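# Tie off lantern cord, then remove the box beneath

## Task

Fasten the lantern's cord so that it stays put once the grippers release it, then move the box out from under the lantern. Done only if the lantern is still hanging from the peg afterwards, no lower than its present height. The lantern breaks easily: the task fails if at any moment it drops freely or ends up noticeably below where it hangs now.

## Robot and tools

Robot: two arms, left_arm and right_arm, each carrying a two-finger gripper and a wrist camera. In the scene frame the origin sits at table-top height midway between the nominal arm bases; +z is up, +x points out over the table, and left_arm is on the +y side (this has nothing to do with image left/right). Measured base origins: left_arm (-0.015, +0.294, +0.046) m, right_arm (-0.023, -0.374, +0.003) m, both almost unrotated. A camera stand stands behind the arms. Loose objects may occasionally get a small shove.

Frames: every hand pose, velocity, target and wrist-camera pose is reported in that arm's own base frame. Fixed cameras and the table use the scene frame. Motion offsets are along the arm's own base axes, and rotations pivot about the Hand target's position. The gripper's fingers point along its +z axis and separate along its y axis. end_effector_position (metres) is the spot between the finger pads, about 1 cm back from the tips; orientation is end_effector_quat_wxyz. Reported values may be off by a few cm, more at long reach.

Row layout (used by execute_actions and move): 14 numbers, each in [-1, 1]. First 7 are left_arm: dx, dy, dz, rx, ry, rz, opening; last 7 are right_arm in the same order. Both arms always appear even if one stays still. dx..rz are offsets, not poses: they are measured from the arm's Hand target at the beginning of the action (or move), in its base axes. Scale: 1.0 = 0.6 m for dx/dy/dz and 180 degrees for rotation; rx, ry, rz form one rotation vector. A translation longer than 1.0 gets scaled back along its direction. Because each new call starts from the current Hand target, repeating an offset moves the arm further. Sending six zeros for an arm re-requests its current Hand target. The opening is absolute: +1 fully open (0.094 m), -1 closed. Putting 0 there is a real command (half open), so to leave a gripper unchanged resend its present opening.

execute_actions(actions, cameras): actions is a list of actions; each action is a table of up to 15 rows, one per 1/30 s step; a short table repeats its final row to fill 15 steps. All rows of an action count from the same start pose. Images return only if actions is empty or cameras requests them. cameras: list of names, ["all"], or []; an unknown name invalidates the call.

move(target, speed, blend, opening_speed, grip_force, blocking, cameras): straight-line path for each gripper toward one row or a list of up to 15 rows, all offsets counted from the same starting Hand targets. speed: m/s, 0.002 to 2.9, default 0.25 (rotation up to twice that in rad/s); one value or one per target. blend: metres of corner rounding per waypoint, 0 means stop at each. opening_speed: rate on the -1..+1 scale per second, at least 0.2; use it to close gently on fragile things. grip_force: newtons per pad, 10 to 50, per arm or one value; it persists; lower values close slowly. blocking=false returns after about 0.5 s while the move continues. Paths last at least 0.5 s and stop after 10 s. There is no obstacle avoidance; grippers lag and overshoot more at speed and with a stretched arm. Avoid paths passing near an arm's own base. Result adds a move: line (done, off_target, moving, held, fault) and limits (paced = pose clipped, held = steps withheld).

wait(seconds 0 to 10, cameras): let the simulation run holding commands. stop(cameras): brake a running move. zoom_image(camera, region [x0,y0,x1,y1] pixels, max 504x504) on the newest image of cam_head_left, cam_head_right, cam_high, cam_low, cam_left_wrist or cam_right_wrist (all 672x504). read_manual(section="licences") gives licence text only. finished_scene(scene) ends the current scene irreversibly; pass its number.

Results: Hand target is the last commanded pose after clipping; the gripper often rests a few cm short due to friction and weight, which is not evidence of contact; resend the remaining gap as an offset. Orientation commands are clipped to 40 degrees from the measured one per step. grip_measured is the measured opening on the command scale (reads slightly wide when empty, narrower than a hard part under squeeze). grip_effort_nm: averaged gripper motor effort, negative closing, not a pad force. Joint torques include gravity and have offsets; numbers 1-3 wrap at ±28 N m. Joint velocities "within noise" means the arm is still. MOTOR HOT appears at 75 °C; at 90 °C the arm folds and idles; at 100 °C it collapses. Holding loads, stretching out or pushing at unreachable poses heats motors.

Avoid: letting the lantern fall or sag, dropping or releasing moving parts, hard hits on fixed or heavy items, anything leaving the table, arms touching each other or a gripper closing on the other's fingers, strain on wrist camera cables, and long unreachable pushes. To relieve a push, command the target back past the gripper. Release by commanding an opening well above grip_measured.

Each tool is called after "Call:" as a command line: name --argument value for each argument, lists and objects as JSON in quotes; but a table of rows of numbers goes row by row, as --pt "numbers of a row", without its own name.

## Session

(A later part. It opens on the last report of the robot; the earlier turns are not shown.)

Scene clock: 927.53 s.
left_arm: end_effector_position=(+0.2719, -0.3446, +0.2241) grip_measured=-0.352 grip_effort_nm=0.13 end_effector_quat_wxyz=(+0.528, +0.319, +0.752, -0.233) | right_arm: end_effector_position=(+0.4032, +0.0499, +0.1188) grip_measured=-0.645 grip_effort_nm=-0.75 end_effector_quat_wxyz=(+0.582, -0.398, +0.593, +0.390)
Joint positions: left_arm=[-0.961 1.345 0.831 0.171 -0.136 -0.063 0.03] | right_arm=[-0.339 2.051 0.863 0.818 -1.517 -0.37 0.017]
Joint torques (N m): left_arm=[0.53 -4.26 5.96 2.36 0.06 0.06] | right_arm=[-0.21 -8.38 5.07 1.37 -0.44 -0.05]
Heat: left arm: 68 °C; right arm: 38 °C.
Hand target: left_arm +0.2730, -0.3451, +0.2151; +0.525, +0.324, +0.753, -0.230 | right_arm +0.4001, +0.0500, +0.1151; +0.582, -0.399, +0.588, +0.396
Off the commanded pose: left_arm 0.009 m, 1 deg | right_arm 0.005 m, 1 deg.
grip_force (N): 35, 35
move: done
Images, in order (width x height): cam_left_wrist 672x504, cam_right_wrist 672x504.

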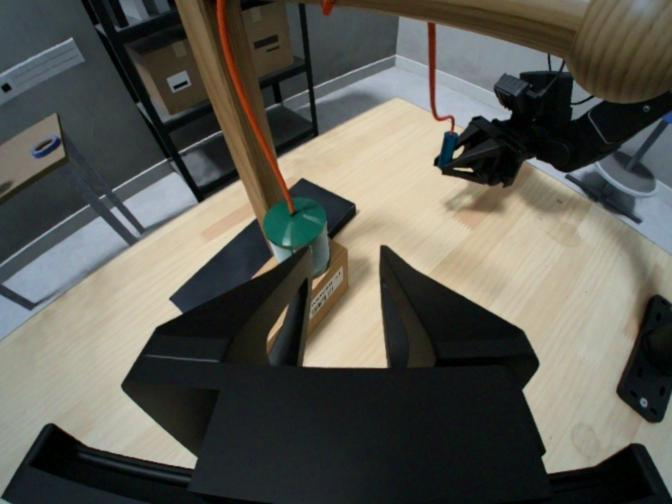

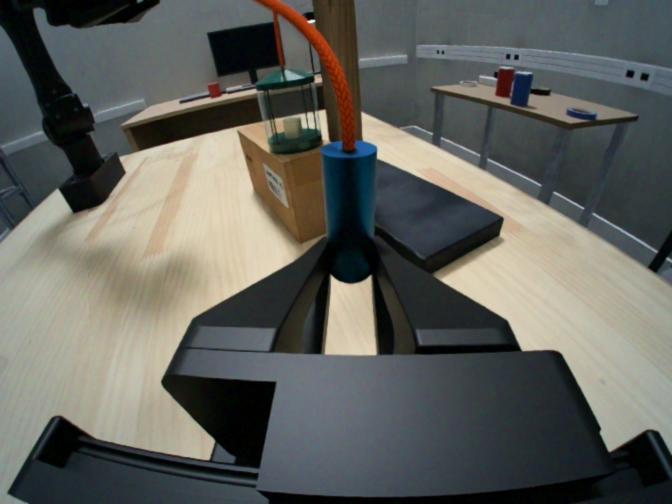

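Call:
move --pt "0 0 0 0 0 0 -0.1 -0.0585 0.2 0.1665 0 0 0.0333 -0.74" --pt "0 0 0 0 0 0 -0.1 -0.0718 0.3575 0.166 0 0 0.0667 -0.74" --speed 0.18 --blend '[0.03,0]' --cameras '["cam_left_wrist", "cam_right_wrist"]'

Scene clock: 983.60 s.
left_arm: end_effector_position=(+0.2718, -0.3446, +0.2241) grip_measured=-0.102 grip_effort_nm=0.13 end_effector_quat_wxyz=(+0.528, +0.319, +0.752, -0.233) | right_arm: end_effector_position=(+0.3496, +0.2630, +0.2093) grip_measured=-0.645 grip_effort_nm=-0.75 end_effector_quat_wxyz=(+0.528, -0.457, +0.549, +0.459)
Joint positions: left_arm=[-0.961 1.345 0.831 0.171 -0.136 -0.062 0.042] | right_arm=[0.256 1.753 0.818 0.885 -1.154 -0.025 0.017]
Joint torques (N m): left_arm=[0.51 -4.26 5.94 2.4 0.06 0.07] | right_arm=[-0.02 -6.76 9.58 1.66 0.06 0.05]
Heat: left arm: 45 °C; right arm: 42 °C.
Hand target: left_arm +0.2730, -0.3451, +0.2150; +0.525, +0.324, +0.753, -0.230 | right_arm +0.3571, +0.2645, +0.2147; +0.537, -0.458, +0.543, +0.454
Off the commanded pose: left_arm 0.009 m, 1 deg | right_arm 0.009 m, 1 deg.
grip_force (N): 35, 35
move: done; blend cut to 0 m at target 1
Images, in order (width x height): cam_left_wrist 672x504, cam_right_wrist 672x504.

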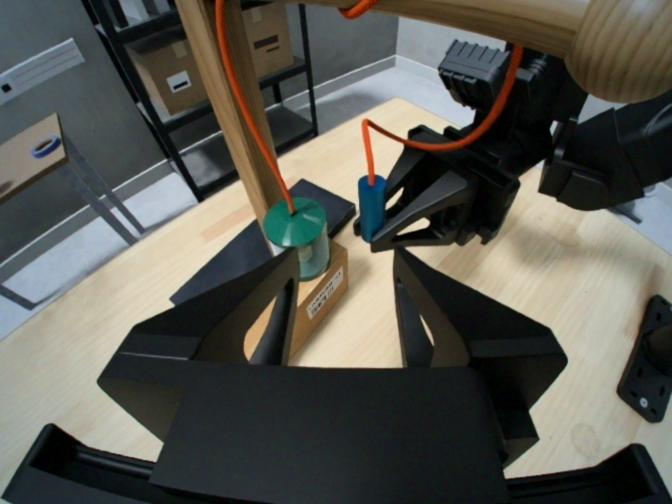

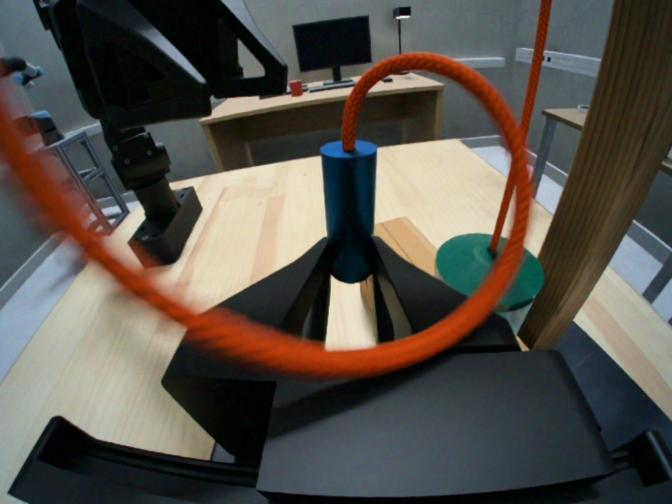

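Call:
move --pt "0.0748 -0.1065 -0.0283 0 0 0 -0.1 0 0 0 0 0 0 -0.74" --pt "0.0748 -0.1065 -0.0283 0 0 0 -0.72 0 0 0 0 0 0 -0.74" --speed 0.12 --cameras '["cam_left_wrist", "cam_right_wrist"]'

Scene clock: 1061.23 s.
left_arm: end_effector_position=(+0.3098, -0.4038, +0.1909) grip_measured=-0.625 grip_effort_nm=-0.70 end_effector_quat_wxyz=(+0.513, +0.328, +0.758, -0.231) | right_arm: end_effector_position=(+0.3510, +0.2627, +0.2098) grip_measured=-0.645 grip_effort_nm=-0.75 end_effector_quat_wxyz=(+0.531, -0.456, +0.550, +0.457)
Joint positions: left_arm=[-0.961 1.664 1.022 0.264 -0.12 -0.062 0.018] | right_arm=[0.256 1.753 0.818 0.888 -1.146 -0.025 0.017]
Joint torques (N m): left_arm=[0.44 -6.74 9.4 2.33 -0.11 0.06] | right_arm=[-0.02 -6.74 9.55 1.58 -0.03 0.03]
Heat: left arm: 41 °C; right arm: 39 °C.
Hand target: left_arm +0.3179, -0.4090, +0.1981; +0.525, +0.324, +0.753, -0.230 | right_arm +0.3571, +0.2645, +0.2146; +0.537, -0.458, +0.543, +0.455
Off the commanded pose: left_arm 0.012 m, 2 deg | right_arm 0.008 m, 1 deg.
grip_force (N): 35, 35
move: off_target (left_arm); target 2's new opening was sent with left_arm's hand 0.012 m and 2 deg from that target
Images, in order (width x height): cam_left_wrist 672x504, cam_right_wrist 672x504.

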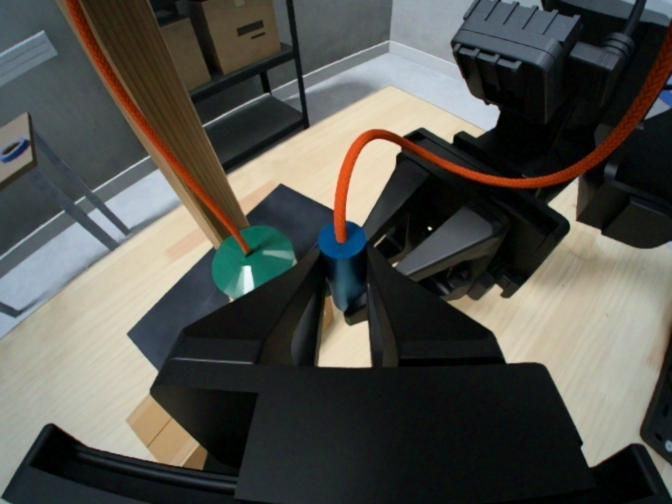

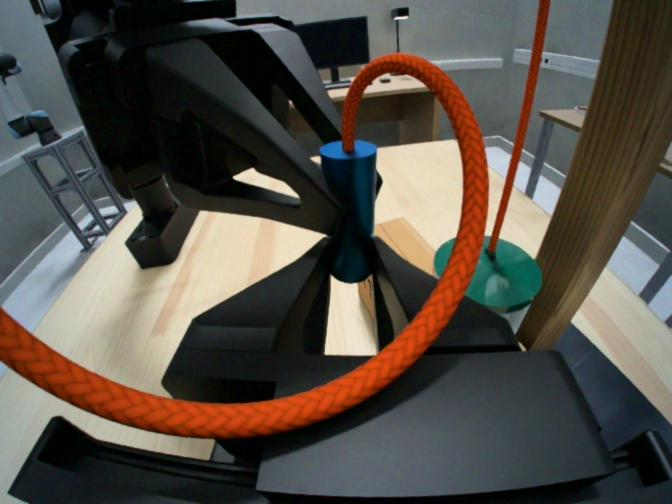

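Call:
move --pt "-0.0135 0.0087 0 0 0 0 -0.72 0 0 -0.0133 0 0 0 -0.2" --pt "-0.0135 0.0087 0 0 0 0 -0.72 0 -0.2167 -0.0133 0 0 0 -0.2" --pt "-0.0382 0.1067 0.1198 0 0 0 -0.72 0 -0.2167 -0.0133 0 0 0 -0.2" --pt "-0.0298 0.0817 0.3532 0 0 0 -0.72 0.0073 -0.2358 0.1257 0 0 -0.0333 -0.2" --pt "0.0335 -0.105 0.3532 0 0 0 -0.72 0.0073 -0.2358 0.2573 0 0 -0.0667 -0.2" --pt "0.0403 -0.13 0.2782 0 0 0 -0.72 0.0073 -0.2358 0.2573 0 0 -0.0667 -0.2" --speed '[0.15,0.12,0.2,0.2,0.2,0.12]' --blend '[0,0.02,0.03,0.03,0.02,0]' --cameras '["cam_left_wrist", "cam_right_wrist"]'

Scene clock: 1142.97 s.
left_arm: end_effector_position=(+0.3403, -0.4828, +0.3691) grip_measured=-0.627 grip_effort_nm=-0.75 end_effector_quat_wxyz=(+0.522, +0.329, +0.752, -0.230) | right_arm: end_effector_position=(+0.3659, +0.1217, +0.3514) grip_measured=-0.201 grip_effort_nm=0.08 end_effector_quat_wxyz=(+0.570, -0.387, +0.598, +0.410)
Joint positions: left_arm=[-1.011 1.978 2.127 -0.511 -0.172 -0.068 0.018] | right_arm=[-0.156 1.427 1.104 0.255 -1.354 -0.019 0.038]
Joint torques (N m): left_arm=[-0.47 -10.41 6.16 2.41 -0.17 -0.1] | right_arm=[0.17 -8.49 11.14 1.14 0.05 -0.11]
Heat: left arm: 44 °C; right arm: 37 °C.
Hand target: left_arm +0.3420, -0.4871, +0.3650; +0.525, +0.324, +0.753, -0.230 | right_arm +0.3614, +0.1231, +0.3691; +0.582, -0.399, +0.588, +0.396
Off the commanded pose: left_arm 0.006 m, 1 deg | right_arm 0.018 m, 3 deg.
grip_force (N): 35, 35
move: off_target (right_arm)
Images, in order (width x height): cam_left_wrist 672x504, cam_right_wrist 672x504.

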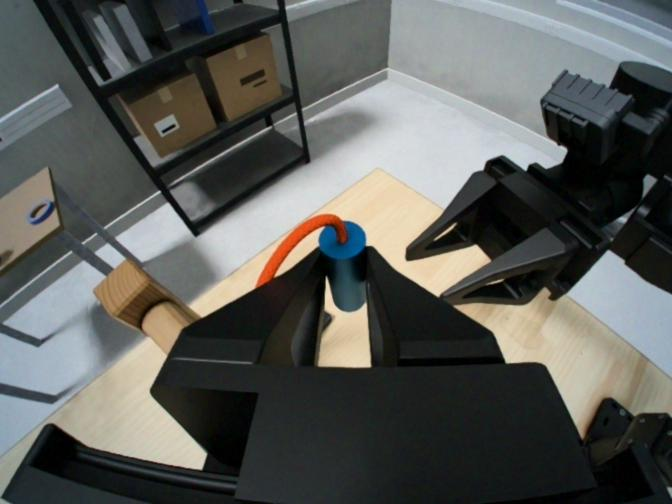

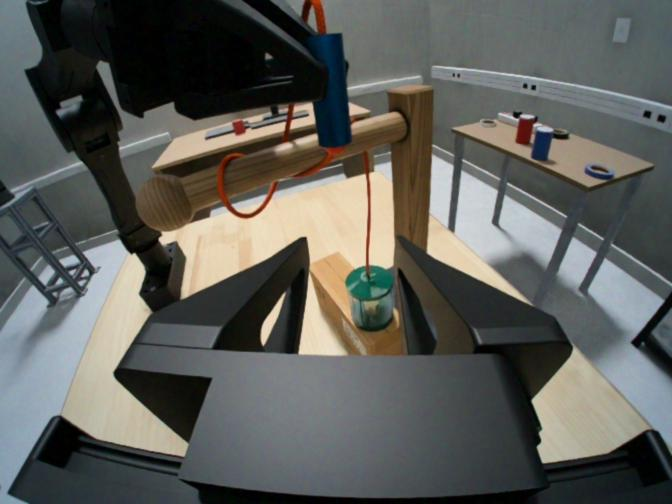

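Call:
move --target '[0,0,0,0,0,0,-0.72,0.0135,0.0758,0.0302,0,0,0,-0.1]' --speed 0.12 --cameras '["cam_right_wrist"]'

Scene clock: 1186.53 s.
left_arm: end_effector_position=(+0.3403, -0.4828, +0.3691) grip_measured=-0.627 grip_effort_nm=-0.75 end_effector_quat_wxyz=(+0.522, +0.329, +0.752, -0.230) | right_arm: end_effector_position=(+0.3704, +0.1677, +0.3750) grip_measured=-0.101 grip_effort_nm=0.08 end_effector_quat_wxyz=(+0.574, -0.393, +0.594, +0.404)
Joint positions: left_arm=[-1.011 1.978 2.127 -0.511 -0.172 -0.068 0.018] | right_arm=[-0.004 1.427 1.191 0.193 -1.201 -0.011 0.042]
Joint torques (N m): left_arm=[-0.44 -10.43 6.13 2.42 -0.17 -0.09] | right_arm=[0.29 -6.74 11.33 1.25 0.09 -0.14]
Heat: left arm: 46 °C; right arm: 38 °C.
Hand target: left_arm +0.3420, -0.4871, +0.3649; +0.525, +0.324, +0.753, -0.230 | right_arm +0.3695, +0.1686, +0.3872; +0.582, -0.399, +0.588, +0.396
Off the commanded pose: left_arm 0.006 m, 1 deg | right_arm 0.012 m, 2 deg.
grip_force (N): 35, 35
move: off_target (right_arm)
Images, in order (width x height): cam_right_wrist 672x504.

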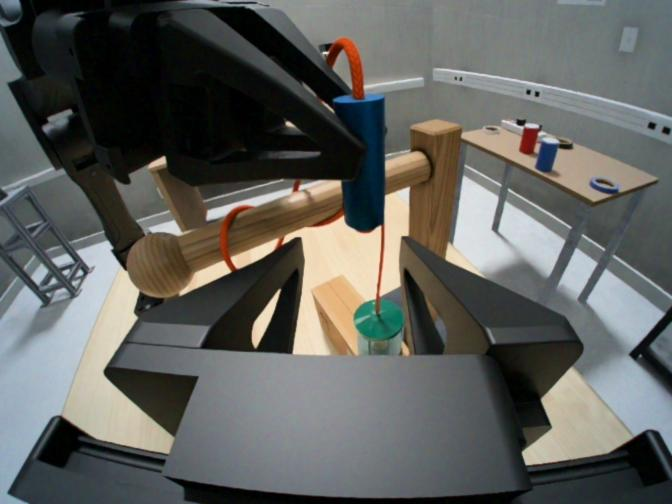

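Call:
move --target '[0,0,0,0,0,0,-0.72, 0.0225,0.0243,0.0,0,0,0,-0.1]' --speed 0.08 --cameras '["cam_right_wrist"]'

Scene clock: 1333.33 s.
left_arm: end_effector_position=(+0.3403, -0.4828, +0.3691) grip_measured=-0.627 grip_effort_nm=-0.75 end_effector_quat_wxyz=(+0.522, +0.329, +0.752, -0.230) | right_arm: end_effector_position=(+0.3798, +0.1813, +0.3794) grip_measured=-0.101 grip_effort_nm=0.08 end_effector_quat_wxyz=(+0.576, -0.395, +0.593, +0.401)
Joint positions: left_arm=[-1.011 1.978 2.127 -0.511 -0.172 -0.068 0.018] | right_arm=[0.04 1.463 1.236 0.192 -1.156 -0.011 0.042]
Joint torques (N m): left_arm=[-0.44 -10.41 6.2 2.42 -0.16 -0.11] | right_arm=[0.46 -5.59 11.49 1.38 0.06 -0.09]
Heat: left arm: 49 °C; right arm: 44 °C.
Hand target: left_arm +0.3420, -0.4871, +0.3649; +0.525, +0.324, +0.753, -0.230 | right_arm +0.3830, +0.1831, +0.3871; +0.582, -0.399, +0.588, +0.396
Off the commanded pose: left_arm 0.006 m, 1 deg | right_arm 0.009 m, 1 deg.
grip_force (N): 35, 35
move: done
Images, in order (width x height): cam_right_wrist 672x504.

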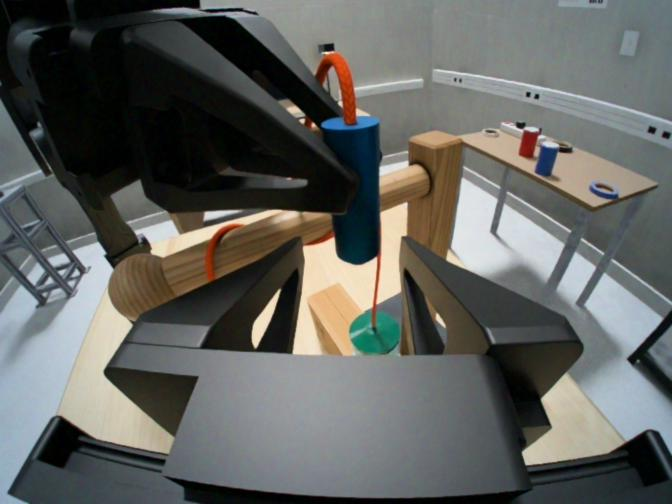

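Call:
move --target '[0,0,0,0,0,0,-0.72, 0,0,0,0,0,0,-0.74]' --speed 0.08

Scene clock: 1347.57 s.
left_arm: end_effector_position=(+0.3402, -0.4829, +0.3692) grip_measured=-0.627 grip_effort_nm=-0.75 end_effector_quat_wxyz=(+0.522, +0.329, +0.752, -0.231) | right_arm: end_effector_position=(+0.3805, +0.1811, +0.3794) grip_measured=-0.660 grip_effort_nm=-0.70 end_effector_quat_wxyz=(+0.577, -0.394, +0.593, +0.400)
Joint positions: left_arm=[-1.011 1.978 2.127 -0.51 -0.172 -0.068 0.018] | right_arm=[0.04 1.463 1.236 0.192 -1.151 -0.011 0.016]
Joint torques (N m): left_arm=[-0.42 -10.43 6.16 2.4 -0.17 -0.11] | right_arm=[0.44 -5.6 11.44 1.4 0.02 -0.09]
Heat: left arm: 49 °C; right arm: 45 °C.
Hand target: left_arm +0.3420, -0.4871, +0.3649; +0.525, +0.324, +0.753, -0.230 | right_arm +0.3830, +0.1831, +0.3871; +0.582, -0.399, +0.588, +0.396
Off the commanded pose: left_arm 0.006 m, 1 deg | right_arm 0.008 m, 1 deg.
grip_force (N): 35, 35
move: done

Call:
move --pt "0 0 0 0 0 0 -0.35 0 0 0 0 0 0 -0.74" --pt "-0.096 0.1035 0.051 0 0 0 -0.35 0 0 0 0 0 0 -0.74" --pt "-0.1535 0.22 0.0502 0 0 0 -0.35 0.0157 -0.085 -0.19 0 0 0 -0.74" --pt "-0.1152 0.2363 -0.2497 0 0 0 -0.35 0.0283 -0.075 -0.365 0 0 0 -0.74" --speed '[0.15,0.12,0.2,0.2]' --blend '[0,0.02,0.03,0]' --cameras '["cam_right_wrist","cam_low"]'

Scene clock: 1397.97 s.
left_arm: end_effector_position=(+0.2717, -0.3448, +0.2244) grip_measured=-0.352 grip_effort_nm=0.14 end_effector_quat_wxyz=(+0.529, +0.319, +0.751, -0.233) | right_arm: end_effector_position=(+0.4026, +0.1355, +0.1768) grip_measured=-0.662 grip_effort_nm=-0.75 end_effector_quat_wxyz=(+0.588, -0.402, +0.584, +0.388)
Joint positions: left_arm=[-0.962 1.345 0.832 0.17 -0.137 -0.063 0.03] | right_arm=[-0.097 1.881 0.786 1.073 -1.284 -0.041 0.016]
Joint torques (N m): left_arm=[0.43 -4.22 5.97 2.42 0.06 0.08] | right_arm=[0.49 -7.15 4.78 1.55 0 0.04]
Heat: left arm: 49 °C; right arm: 45 °C.
Hand target: left_arm +0.2729, -0.3453, +0.2151; +0.525, +0.324, +0.753, -0.230 | right_arm +0.4001, +0.1381, +0.1682; +0.582, -0.399, +0.588, +0.396
Off the commanded pose: left_arm 0.009 m, 1 deg | right_arm 0.009 m, 1 deg.
grip_force (N): 35, 35
move: done
Images, in order (width x height): cam_low 672x504, cam_right_wrist 672x504.

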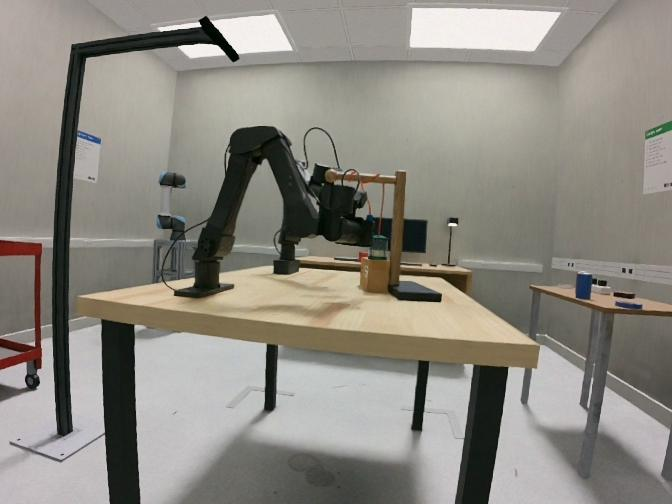

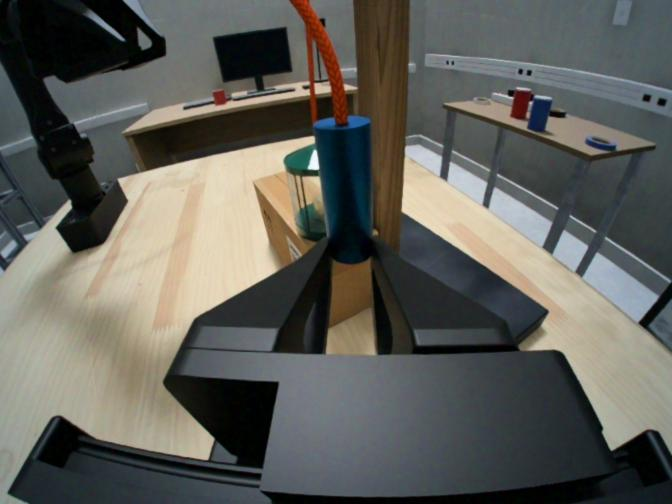

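Call:
zoom_image --camera "cam_low" --region '[320, 150, 430, 290]'

Scaled by 3.600 from the camera's 672x504 image, which has a finer 960x720 frame.

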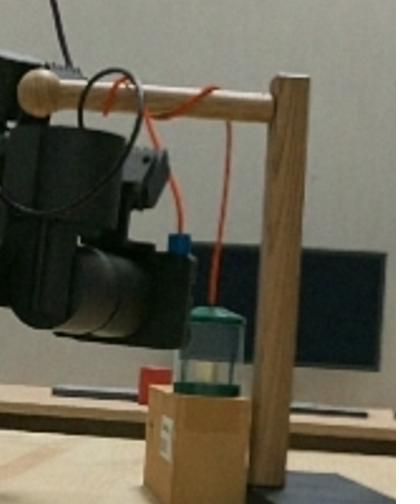

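Call:
move --target '[0,0,0,0,0,0,-0.35, 0.0133,-0.0333,-0.045,0,0,0,-0.74]' --speed 0.06 --cameras '["cam_low"]'

Call:
zoom_image --camera "cam_low" --region '[320, 150, 430, 290]'

Scene clock: 1456.80 s.
left_arm: end_effector_position=(+0.2717, -0.3448, +0.2245) grip_measured=-0.352 grip_effort_nm=0.13 end_effector_quat_wxyz=(+0.529, +0.319, +0.751, -0.233) | right_arm: end_effector_position=(+0.4010, +0.1256, +0.1489) grip_measured=-0.663 grip_effort_nm=-0.75 end_effector_quat_wxyz=(+0.584, -0.415, +0.575, +0.396)
Joint positions: left_arm=[-0.962 1.345 0.832 0.171 -0.137 -0.063 0.03] | right_arm=[-0.131 1.996 0.786 1.191 -1.352 -0.049 0.016]
Joint torques (N m): left_arm=[0.55 -4.27 5.94 2.38 0.07 0.06] | right_arm=[-1.35 -6.78 6.42 1.24 0.12 0.1]
Heat: left arm: 41 °C; right arm: 37 °C.
Hand target: left_arm +0.2729, -0.3454, +0.2151; +0.525, +0.324, +0.753, -0.230 | right_arm +0.4080, +0.1182, +0.1412; +0.582, -0.399, +0.588, +0.396
Off the commanded pose: left_arm 0.009 m, 1 deg | right_arm 0.013 m, 2 deg.
grip_force (N): 35, 35
move: off_target (right_arm)
Images, in order (width x height): cam_low 672x504.

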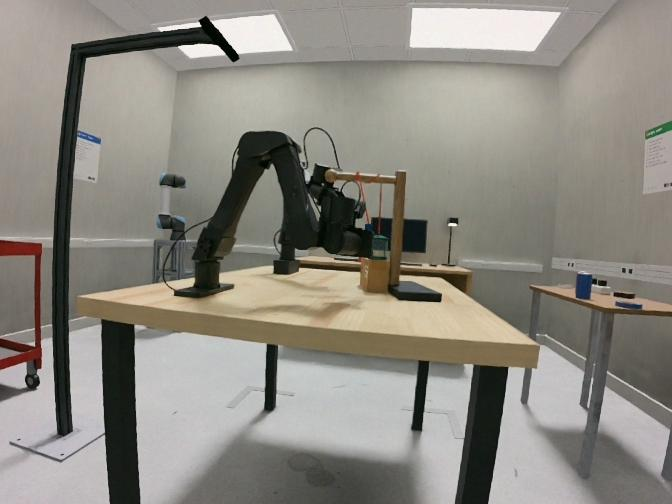

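Scaled by 3.600 from the camera's 672x504 image, which has a finer 960x720 frame.

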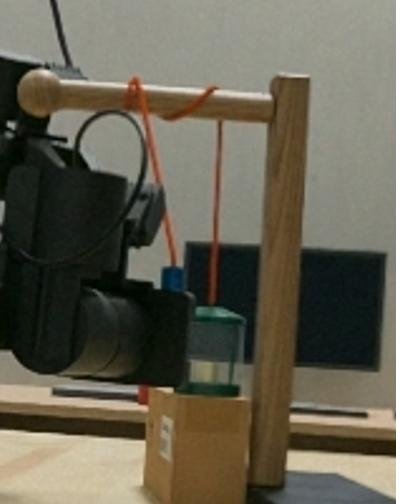

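Call:
move --pt "0 0 0 0 0 0 -0.1 -0.0717 0.0863 0.123 0 0 0.0333 -0.74" --pt "0 0 0 0 0 0 -0.1 -0.085 0.2438 0.1225 0 0 0.0667 -0.74" --speed 0.18 --blend '[0.02,0]' --cameras '["cam_left_wrist","cam_right_wrist"]'

Scene clock: 1489.73 s.
left_arm: end_effector_position=(+0.2717, -0.3448, +0.2245) grip_measured=-0.102 grip_effort_nm=0.14 end_effector_quat_wxyz=(+0.529, +0.319, +0.751, -0.233) | right_arm: end_effector_position=(+0.3497, +0.2631, +0.2135) grip_measured=-0.663 grip_effort_nm=-0.75 end_effector_quat_wxyz=(+0.536, -0.460, +0.540, +0.457)
Joint positions: left_arm=[-0.962 1.345 0.832 0.171 -0.137 -0.063 0.042] | right_arm=[0.256 1.754 0.818 0.916 -1.155 -0.018 0.016]
Joint torques (N m): left_arm=[0.5 -4.22 5.93 2.38 0.07 0.05] | right_arm=[0.01 -6.82 9.52 1.32 0.09 -0.03]
Heat: left arm: 40 °C; right arm: 37 °C.
Hand target: left_arm +0.2729, -0.3453, +0.2151; +0.525, +0.324, +0.753, -0.230 | right_arm +0.3570, +0.2645, +0.2148; +0.537, -0.458, +0.543, +0.455
Off the commanded pose: left_arm 0.009 m, 1 deg | right_arm 0.008 m, 0 deg.
grip_force (N): 35, 35
move: done; blend cut to 0 m at target 1
Images, in order (width x height): cam_left_wrist 672x504, cam_right_wrist 672x504.

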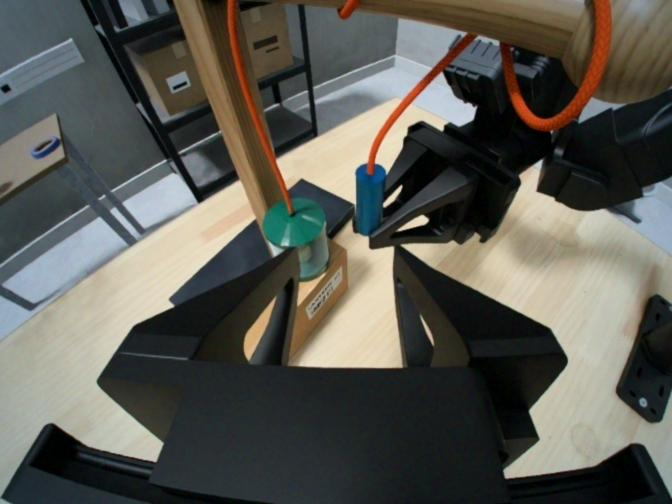

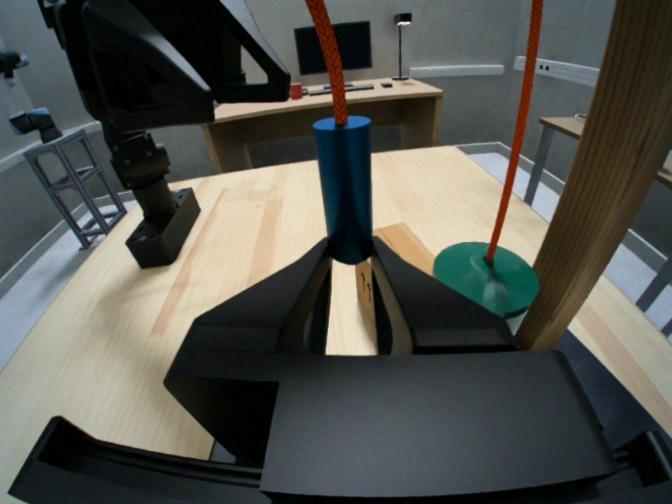

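Call:
move --pt "0.0735 -0.1078 -0.0018 0 0 0 -0.1 0 0 0 0 0 0 -0.74" --pt "0.0735 -0.1078 -0.0018 0 0 0 -0.72 0 0 0 0 0 0 -0.74" --speed 0.1 --blend 0 --cameras '["cam_left_wrist","cam_right_wrist"]'

Scene clock: 1555.83 s.
left_arm: end_effector_position=(+0.3116, -0.4035, +0.2083) grip_measured=-0.625 grip_effort_nm=-0.72 end_effector_quat_wxyz=(+0.517, +0.325, +0.759, -0.228) | right_arm: end_effector_position=(+0.3505, +0.2629, +0.2133) grip_measured=-0.663 grip_effort_nm=-0.75 end_effector_quat_wxyz=(+0.537, -0.459, +0.542, +0.456)
Joint positions: left_arm=[-0.962 1.643 1.068 0.201 -0.132 -0.063 0.018] | right_arm=[0.256 1.754 0.818 0.914 -1.15 -0.018 0.016]
Joint torques (N m): left_arm=[0.18 -6.64 9.33 2.31 -0.04 0.04] | right_arm=[-0.02 -6.75 9.57 1.37 0.01 -0.02]
Heat: left arm: 40 °C; right arm: 38 °C.
Hand target: left_arm +0.3170, -0.4100, +0.2141; +0.525, +0.324, +0.753, -0.230 | right_arm +0.3570, +0.2645, +0.2147; +0.537, -0.458, +0.543, +0.455
Off the commanded pose: left_arm 0.010 m, 1 deg | right_arm 0.007 m, 0 deg.
grip_force (N): 35, 35
move: done
Images, in order (width x height): cam_left_wrist 672x504, cam_right_wrist 672x504.

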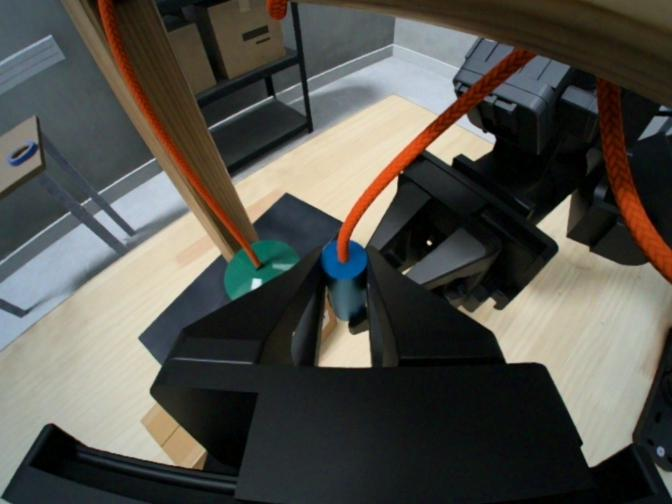

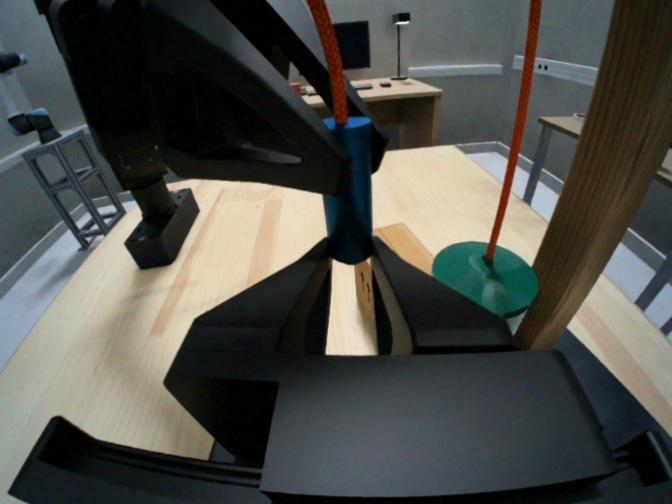

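Call:
move --pt "-0.0135 0.0087 0 0 0 0 -0.72 0 0 -0.0133 0 0 0 -0.2" --pt "-0.0135 0.0087 0 0 0 0 -0.72 0 -0.2167 -0.0133 0 0 0 -0.2" --pt "-0.0367 0.1083 0.0932 0 0 0 -0.72 0 -0.2167 -0.0133 0 0 0 -0.2" --pt "-0.02 0.0667 0.2882 0 0 0 -0.72 0.0073 -0.2358 0.1257 0 0 -0.0333 -0.2" --pt "0.035 -0.1033 0.2882 0 0 0 -0.72 0.0073 -0.2358 0.224 0 0 -0.0667 -0.2" --pt "0.0417 -0.1283 0.2348 0 0 0 -0.72 0.0073 -0.2358 0.224 0 0 -0.0667 -0.2" --speed '[0.15,0.12,0.2,0.2,0.2,0.12]' --blend '[0,0.02,0.03,0.03,0.02,0]' --cameras '["cam_left_wrist","cam_right_wrist"]'

Scene clock: 1720.00 s.
left_arm: end_effector_position=(+0.3398, -0.4695, +0.3519) grip_measured=-0.627 grip_effort_nm=-0.75 end_effector_quat_wxyz=(+0.508, +0.334, +0.766, -0.209) | right_arm: end_effector_position=(+0.3653, +0.1217, +0.3308) grip_measured=-0.201 grip_effort_nm=0.08 end_effector_quat_wxyz=(+0.569, -0.387, +0.598, +0.410)
Joint positions: left_arm=[-1.004 1.941 2.054 -0.53 -0.186 -0.061 0.018] | right_arm=[-0.157 1.435 1.028 0.337 -1.354 -0.017 0.038]
Joint torques (N m): left_arm=[-1.13 -9.17 6.15 3.13 -0.02 -0.19] | right_arm=[0.18 -8.83 11.1 1.16 0.04 -0.12]
Heat: left arm: 45 °C; right arm: 38 °C.
Hand target: left_arm +0.3420, -0.4869, +0.3550; +0.525, +0.324, +0.753, -0.230 | right_arm +0.3613, +0.1230, +0.3491; +0.582, -0.399, +0.588, +0.396
Off the commanded pose: left_arm 0.018 m, 4 deg | right_arm 0.019 m, 3 deg.
grip_force (N): 35, 35
move: off_target (left_arm, right_arm); blend cut to 0.0178 m at target 5
Images, in order (width x height): cam_left_wrist 672x504, cam_right_wrist 672x504.

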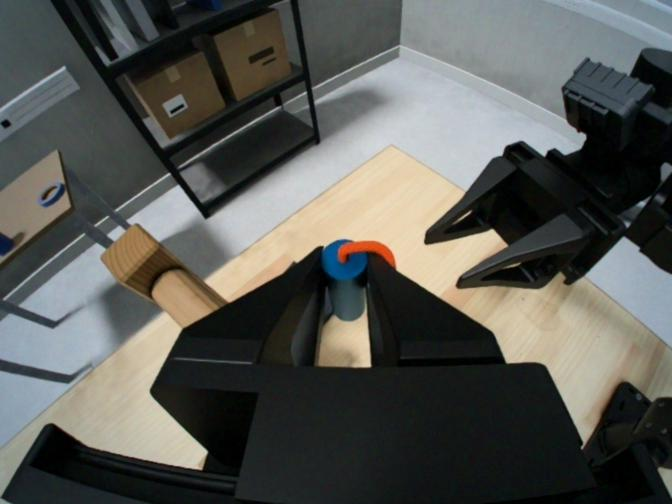

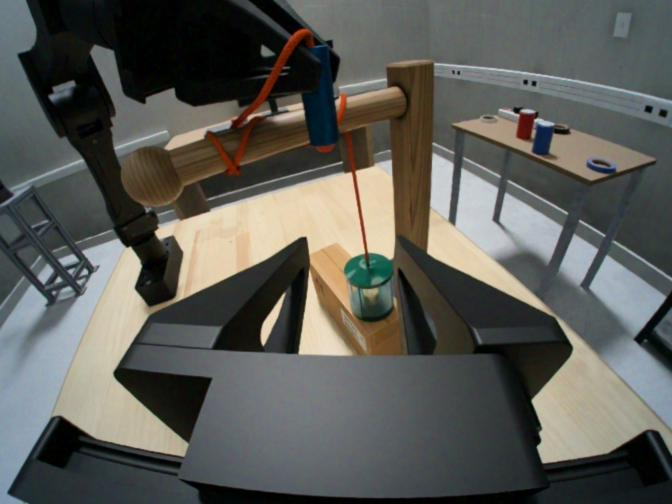

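Call:
move --pt "0 0 0 0 0 0 -0.72 0.012 0.085 0.0232 0 0 0 -0.1" --pt "0 0 0 0 0 0 -0.72 0.0238 0.1125 0.0232 0 0 0 -0.1" --speed '[0.15,0.08]' --blend '[0.01,0]' --cameras '["cam_right_wrist"]'

Scene clock: 1762.07 s.
left_arm: end_effector_position=(+0.3398, -0.4695, +0.3519) grip_measured=-0.627 grip_effort_nm=-0.75 end_effector_quat_wxyz=(+0.508, +0.334, +0.766, -0.209) | right_arm: end_effector_position=(+0.3718, +0.1888, +0.3575) grip_measured=-0.101 grip_effort_nm=0.08 end_effector_quat_wxyz=(+0.579, -0.397, +0.589, +0.400)
Joint positions: left_arm=[-1.004 1.941 2.054 -0.53 -0.186 -0.061 0.018] | right_arm=[0.065 1.437 1.119 0.295 -1.131 -0.009 0.042]
Joint torques (N m): left_arm=[-1.07 -9.16 6.2 3.15 -0.01 -0.17] | right_arm=[0.47 -5.24 11.28 1.32 0.07 -0.11]
Heat: left arm: 42 °C; right arm: 45 °C.
Hand target: left_arm +0.3420, -0.4869, +0.3550; +0.525, +0.324, +0.753, -0.230 | right_arm +0.3757, +0.1905, +0.3630; +0.582, -0.399, +0.588, +0.396
Off the commanded pose: left_arm 0.018 m, 4 deg | right_arm 0.007 m, 1 deg.
grip_force (N): 35, 35
move: off_target (left_arm); blend cut to 0.009 m at target 1
Images, in order (width x height): cam_right_wrist 672x504.

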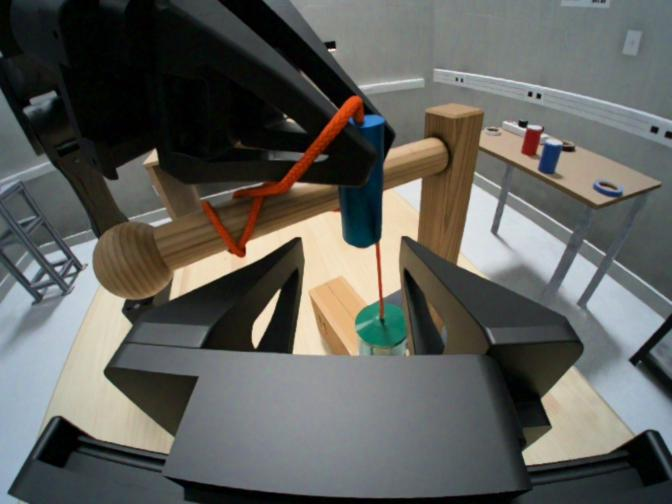

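Call:
move --pt "0 0 0 0 0 0 -0.72 0.015 0.0187 0 0 0 0 -0.1" --pt "0 0 0 0 0 0 -0.72 0.015 0.0187 0 0 0 0 -0.74" --speed '[0.08,0.08]' --blend 0 --cameras '["cam_right_wrist"]'

Scene clock: 1780.70 s.
left_arm: end_effector_position=(+0.3399, -0.4695, +0.3519) grip_measured=-0.627 grip_effort_nm=-0.75 end_effector_quat_wxyz=(+0.508, +0.333, +0.767, -0.209) | right_arm: end_effector_position=(+0.3809, +0.1994, +0.3569) grip_measured=-0.656 grip_effort_nm=-0.70 end_effector_quat_wxyz=(+0.578, -0.396, +0.591, +0.399)
Joint positions: left_arm=[-1.004 1.941 2.054 -0.53 -0.187 -0.062 0.018] | right_arm=[0.097 1.474 1.152 0.295 -1.097 -0.009 0.016]
Joint torques (N m): left_arm=[-1.07 -9.11 6.16 3.16 0 -0.17] | right_arm=[0.51 -5.64 11.37 1.39 0.08 -0.1]
Heat: left arm: 43 °C; right arm: 45 °C.
Hand target: left_arm +0.3420, -0.4869, +0.3550; +0.525, +0.324, +0.753, -0.230 | right_arm +0.3846, +0.2017, +0.3631; +0.582, -0.399, +0.588, +0.396
Off the commanded pose: left_arm 0.018 m, 4 deg | right_arm 0.008 m, 1 deg.
grip_force (N): 35, 35
move: off_target (left_arm)
Images, in order (width x height): cam_right_wrist 672x504.

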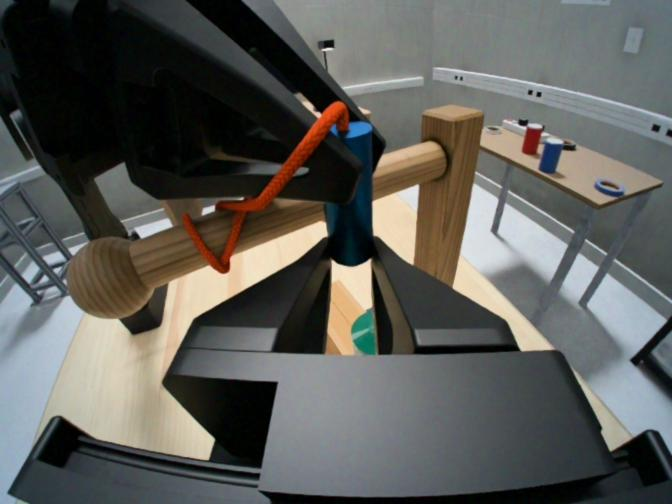

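Call:
move --pt "-0.0035 0.029 -0.0052 0 0 0 -0.72 0 0 0 0 0 0 -0.74" --pt "-0.0035 0.029 -0.0052 0 0 0 -0.35 0 0 0 0 0 0 -0.74" --pt "-0.0995 0.1325 0.0458 0 0 0 -0.35 0 0 0 0 0 0 -0.74" --pt "-0.1533 0.2365 0.0583 0 0 0 -0.35 0.0007 -0.0612 -0.0385 0 0 0 -0.74" --pt "-0.1152 0.2362 -0.2332 0 0 0 -0.35 0.009 -0.0445 -0.2135 0 0 0 -0.74" --speed '[0.06,0.15,0.12,0.2,0.2]' --blend '[0,0,0.02,0.03,0]' --cameras '["cam_left_wrist","cam_right_wrist"]'

Scene clock: 1830.83 s.
left_arm: end_effector_position=(+0.2718, -0.3447, +0.2215) grip_measured=-0.352 grip_effort_nm=0.13 end_effector_quat_wxyz=(+0.526, +0.320, +0.753, -0.232) | right_arm: end_effector_position=(+0.3866, +0.1773, +0.2450) grip_measured=-0.658 grip_effort_nm=-0.75 end_effector_quat_wxyz=(+0.586, -0.411, +0.576, +0.395)
Joint positions: left_arm=[-0.961 1.348 0.829 0.171 -0.136 -0.063 0.03] | right_arm=[0.023 1.65 0.839 0.807 -1.19 -0.031 0.016]
Joint torques (N m): left_arm=[0.54 -4.59 6.15 2.38 0.05 0.06] | right_arm=[-0.32 -5.96 6.04 1.51 0.18 0.07]
Heat: left arm: 43 °C; right arm: 46 °C.
Hand target: left_arm +0.2729, -0.3452, +0.2151; +0.525, +0.324, +0.753, -0.230 | right_arm +0.3901, +0.1750, +0.2350; +0.582, -0.399, +0.588, +0.396
Off the commanded pose: left_arm 0.007 m, 1 deg | right_arm 0.011 m, 2 deg.
grip_force (N): 35, 35
move: off_target (right_arm); target 2's new opening was sent with left_arm's hand 0.011 m and 2 deg from that target
Images, in order (width x height): cam_left_wrist 672x504, cam_right_wrist 672x504.

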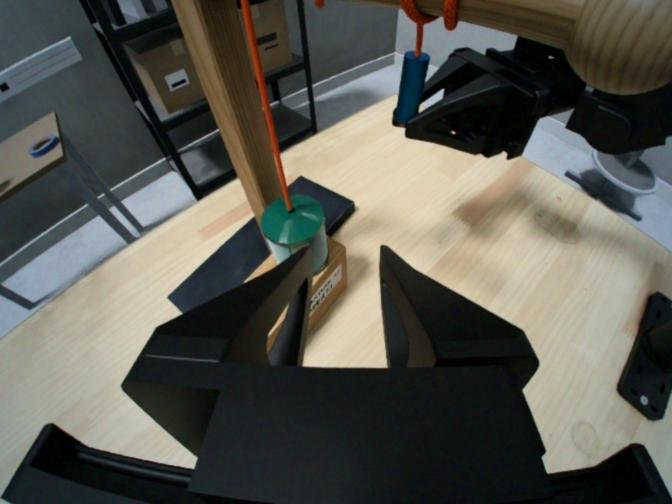

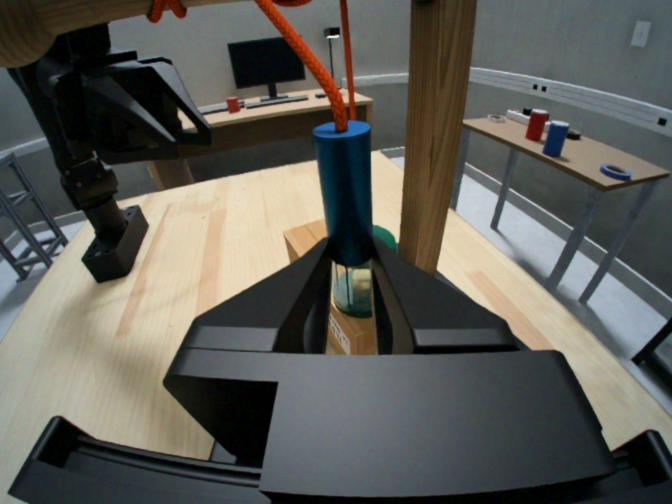

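Call:
move --target '[0.1352,-0.018,-0.0618,0,0,0,-0.1, 0,0,0,0,0,0,-0.74]' --speed 0.15 --cameras '["cam_left_wrist"]'

Scene clock: 1891.43 s.
left_arm: end_effector_position=(+0.3487, -0.3484, +0.1720) grip_measured=-0.102 grip_effort_nm=0.13 end_effector_quat_wxyz=(+0.516, +0.320, +0.762, -0.225) | right_arm: end_effector_position=(+0.3867, +0.1772, +0.2451) grip_measured=-0.658 grip_effort_nm=-0.75 end_effector_quat_wxyz=(+0.586, -0.411, +0.576, +0.395)
Joint positions: left_arm=[-0.776 1.635 0.906 0.355 0.031 -0.001 0.042] | right_arm=[0.023 1.65 0.839 0.807 -1.189 -0.03 0.016]
Joint torques (N m): left_arm=[0.18 -6.09 8.91 2.38 0.13 0.07] | right_arm=[-0.29 -6.06 5.97 1.54 0.17 0.09]
Heat: left arm: 45 °C; right arm: 39 °C.
Hand target: left_arm +0.3540, -0.3559, +0.1779; +0.525, +0.324, +0.753, -0.230 | right_arm +0.3901, +0.1750, +0.2350; +0.582, -0.399, +0.588, +0.396
Off the commanded pose: left_arm 0.011 m, 2 deg | right_arm 0.011 m, 2 deg.
grip_force (N): 35, 35
move: off_target (left_arm, right_arm)
Images, in order (width x height): cam_left_wrist 672x504.

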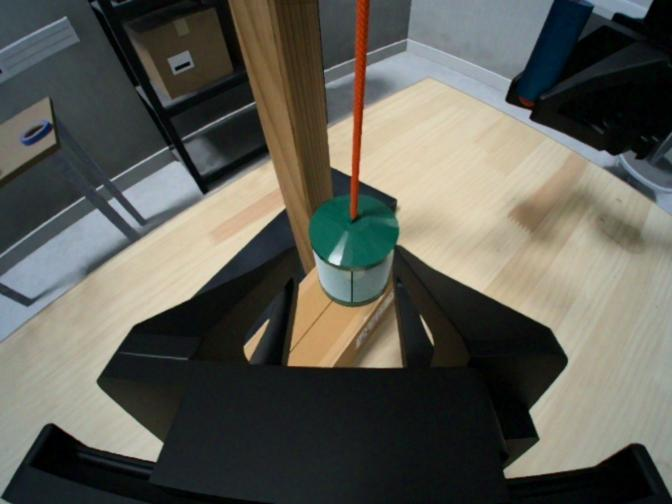

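Call:
move --pt "0.0747 -0.091 -0.0232 0 0 0 -0.1 0 0 0 0 0 0 -0.74" --pt "0.0747 -0.091 -0.0232 0 0 0 -1.0 0 0 0 0 0 0 -0.74" --speed 0.1 --blend 0 --grip_force '[30,35]' --cameras '["cam_left_wrist"]'

Scene clock: 1919.27 s.
left_arm: end_effector_position=(+0.3949, -0.4040, +0.1665) grip_measured=-0.947 grip_effort_nm=-0.62 end_effector_quat_wxyz=(+0.523, +0.323, +0.754, -0.232) | right_arm: end_effector_position=(+0.3867, +0.1772, +0.2451) grip_measured=-0.658 grip_effort_nm=-0.75 end_effector_quat_wxyz=(+0.586, -0.411, +0.576, +0.395)
Joint positions: left_arm=[-0.789 1.9 1.185 0.364 0.031 -0.001 0.003] | right_arm=[0.023 1.65 0.839 0.807 -1.189 -0.03 0.016]
Joint torques (N m): left_arm=[-0.42 -8.28 8.96 2.2 -0.04 0.01] | right_arm=[-0.34 -6.01 6.12 1.54 0.17 0.08]
Heat: left arm: 46 °C; right arm: 38 °C.
Hand target: left_arm +0.3988, -0.4106, +0.1642; +0.525, +0.324, +0.753, -0.230 | right_arm +0.3901, +0.1750, +0.2350; +0.582, -0.399, +0.588, +0.396
Off the commanded pose: left_arm 0.008 m, 0 deg | right_arm 0.011 m, 2 deg.
grip_force (N): 30, 35
move: off_target (right_arm)
Images, in order (width x height): cam_left_wrist 672x504.

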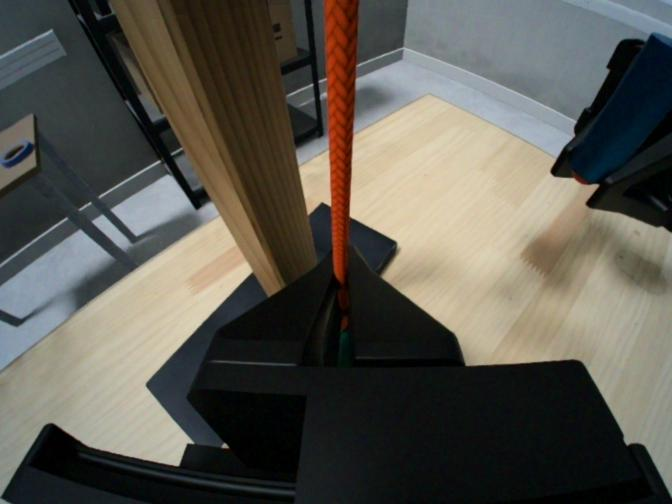

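Call:
zoom_image --camera "cam_left_wrist" --region '[280, 230, 400, 370]'

Scaled by 3.600 from the camera's 672x504 image, which has a finer 960x720 frame.

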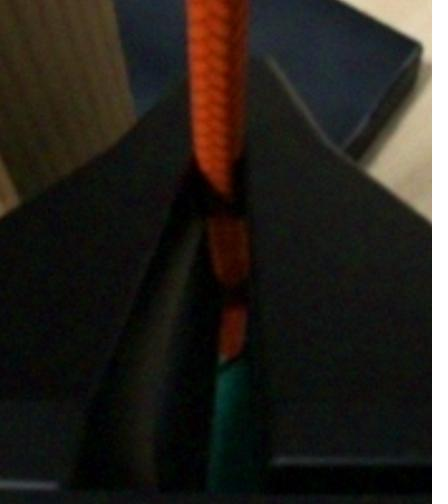

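Call:
move --pt "0 0 0.08 0 0 0 -1.0 0 0 0 0 0 0 -0.74" --pt "0 0 0.08 0 0 0 -1.0 0.005 -0.0167 -0.0667 0 0 0 -0.74" --speed '[0.06,0.06]' --blend 0 --cameras '["cam_low"]'

Call:
zoom_image --camera "cam_low" --region '[310, 150, 440, 300]'

Scene clock: 1954.13 s.
left_arm: end_effector_position=(+0.3955, -0.4042, +0.1661) grip_measured=-0.948 grip_effort_nm=-0.66 end_effector_quat_wxyz=(+0.487, +0.332, +0.778, -0.217) | right_arm: end_effector_position=(+0.3805, +0.1777, +0.2240) grip_measured=-0.658 grip_effort_nm=-0.75 end_effector_quat_wxyz=(+0.607, -0.445, +0.534, +0.386)
Joint positions: left_arm=[-0.789 1.9 1.278 0.176 0.03 -0.001 0.002] | right_arm=[0.016 1.75 0.783 1.071 -1.244 -0.03 0.016]
Joint torques (N m): left_arm=[-0.44 -14.27 10.07 2.26 -0.03 0.01] | right_arm=[-2.36 -4.72 4.23 0.74 0.53 0.15]
Heat: left arm: 46 °C; right arm: 38 °C.
Hand target: left_arm +0.3988, -0.4106, +0.2122; +0.525, +0.324, +0.753, -0.230 | right_arm +0.3931, +0.1650, +0.1949; +0.582, -0.399, +0.588, +0.396
Off the commanded pose: left_arm 0.047 m, 6 deg | right_arm 0.034 m, 9 deg.
grip_force (N): 30, 35
move: off_target (left_arm, right_arm)
Images, in order (width x height): cam_low 672x504.

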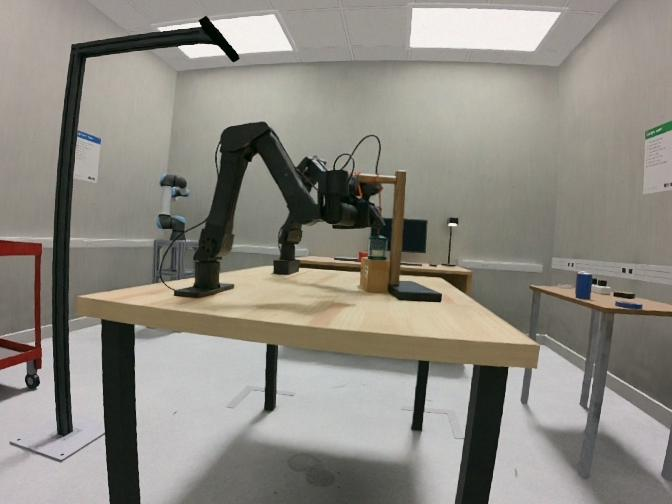

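Scaled by 3.360 from the camera's 672x504 image, which has a finer 960x720 frame.

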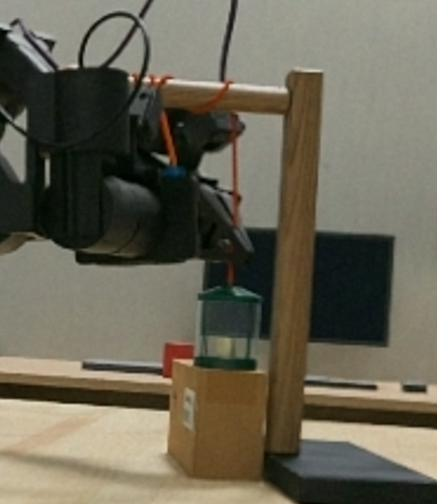

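Call:
move --target '[0,0,0.03,0,0,0,-1.0, 0,0,0,0,0,0,-0.74]' --speed 0.06

Scene clock: 1965.90 s.
left_arm: end_effector_position=(+0.3952, -0.4040, +0.1704) grip_measured=-0.948 grip_effort_nm=-0.66 end_effector_quat_wxyz=(+0.474, +0.335, +0.786, -0.211) | right_arm: end_effector_position=(+0.3818, +0.1760, +0.2222) grip_measured=-0.658 grip_effort_nm=-0.75 end_effector_quat_wxyz=(+0.606, -0.443, +0.537, +0.386)
Joint positions: left_arm=[-0.789 1.896 1.321 0.097 0.03 -0.001 0.002] | right_arm=[0.011 1.756 0.783 1.072 -1.244 -0.028 0.016]
Joint torques (N m): left_arm=[-0.44 -15.71 10.33 2.39 -0.04 -0.03] | right_arm=[-1.98 -5.04 4.3 0.76 0.53 0.16]
Heat: left arm: 50 °C; right arm: 37 °C.
Hand target: left_arm +0.3988, -0.4106, +0.2300; +0.525, +0.324, +0.753, -0.230 | right_arm +0.3931, +0.1649, +0.1949; +0.582, -0.399, +0.588, +0.396
Off the commanded pose: left_arm 0.060 m, 7 deg | right_arm 0.031 m, 8 deg.
grip_force (N): 30, 35
move: off_target (left_arm, right_arm)

Call:
move --target '[0,0,0.025,0,0,0,-1.0, 0,0,0,0,0,0,-0.74]' --speed 0.06

Scene clock: 1981.27 s.
left_arm: end_effector_position=(+0.3912, -0.3997, +0.1741) grip_measured=-0.948 grip_effort_nm=-0.66 end_effector_quat_wxyz=(+0.460, +0.338, +0.795, -0.205) | right_arm: end_effector_position=(+0.3825, +0.1746, +0.2186) grip_measured=-0.658 grip_effort_nm=-0.75 end_effector_quat_wxyz=(+0.604, -0.439, +0.542, +0.387)
Joint positions: left_arm=[-0.789 1.877 1.345 0.018 0.029 -0.001 0.002] | right_arm=[0.008 1.761 0.778 1.071 -1.242 -0.027 0.016]
Joint torques (N m): left_arm=[-0.44 -15.79 11.37 2.63 -0.04 -0.02] | right_arm=[-1.76 -5.52 4.77 0.76 0.49 0.13]
Heat: left arm: 51 °C; right arm: 36 °C.
Hand target: left_arm +0.3988, -0.4106, +0.2450; +0.525, +0.324, +0.753, -0.230 | right_arm +0.3931, +0.1650, +0.1949; +0.582, -0.399, +0.588, +0.396
Off the commanded pose: left_arm 0.072 m, 9 deg | right_arm 0.028 m, 8 deg.
grip_force (N): 30, 35
move: off_target (left_arm, right_arm)


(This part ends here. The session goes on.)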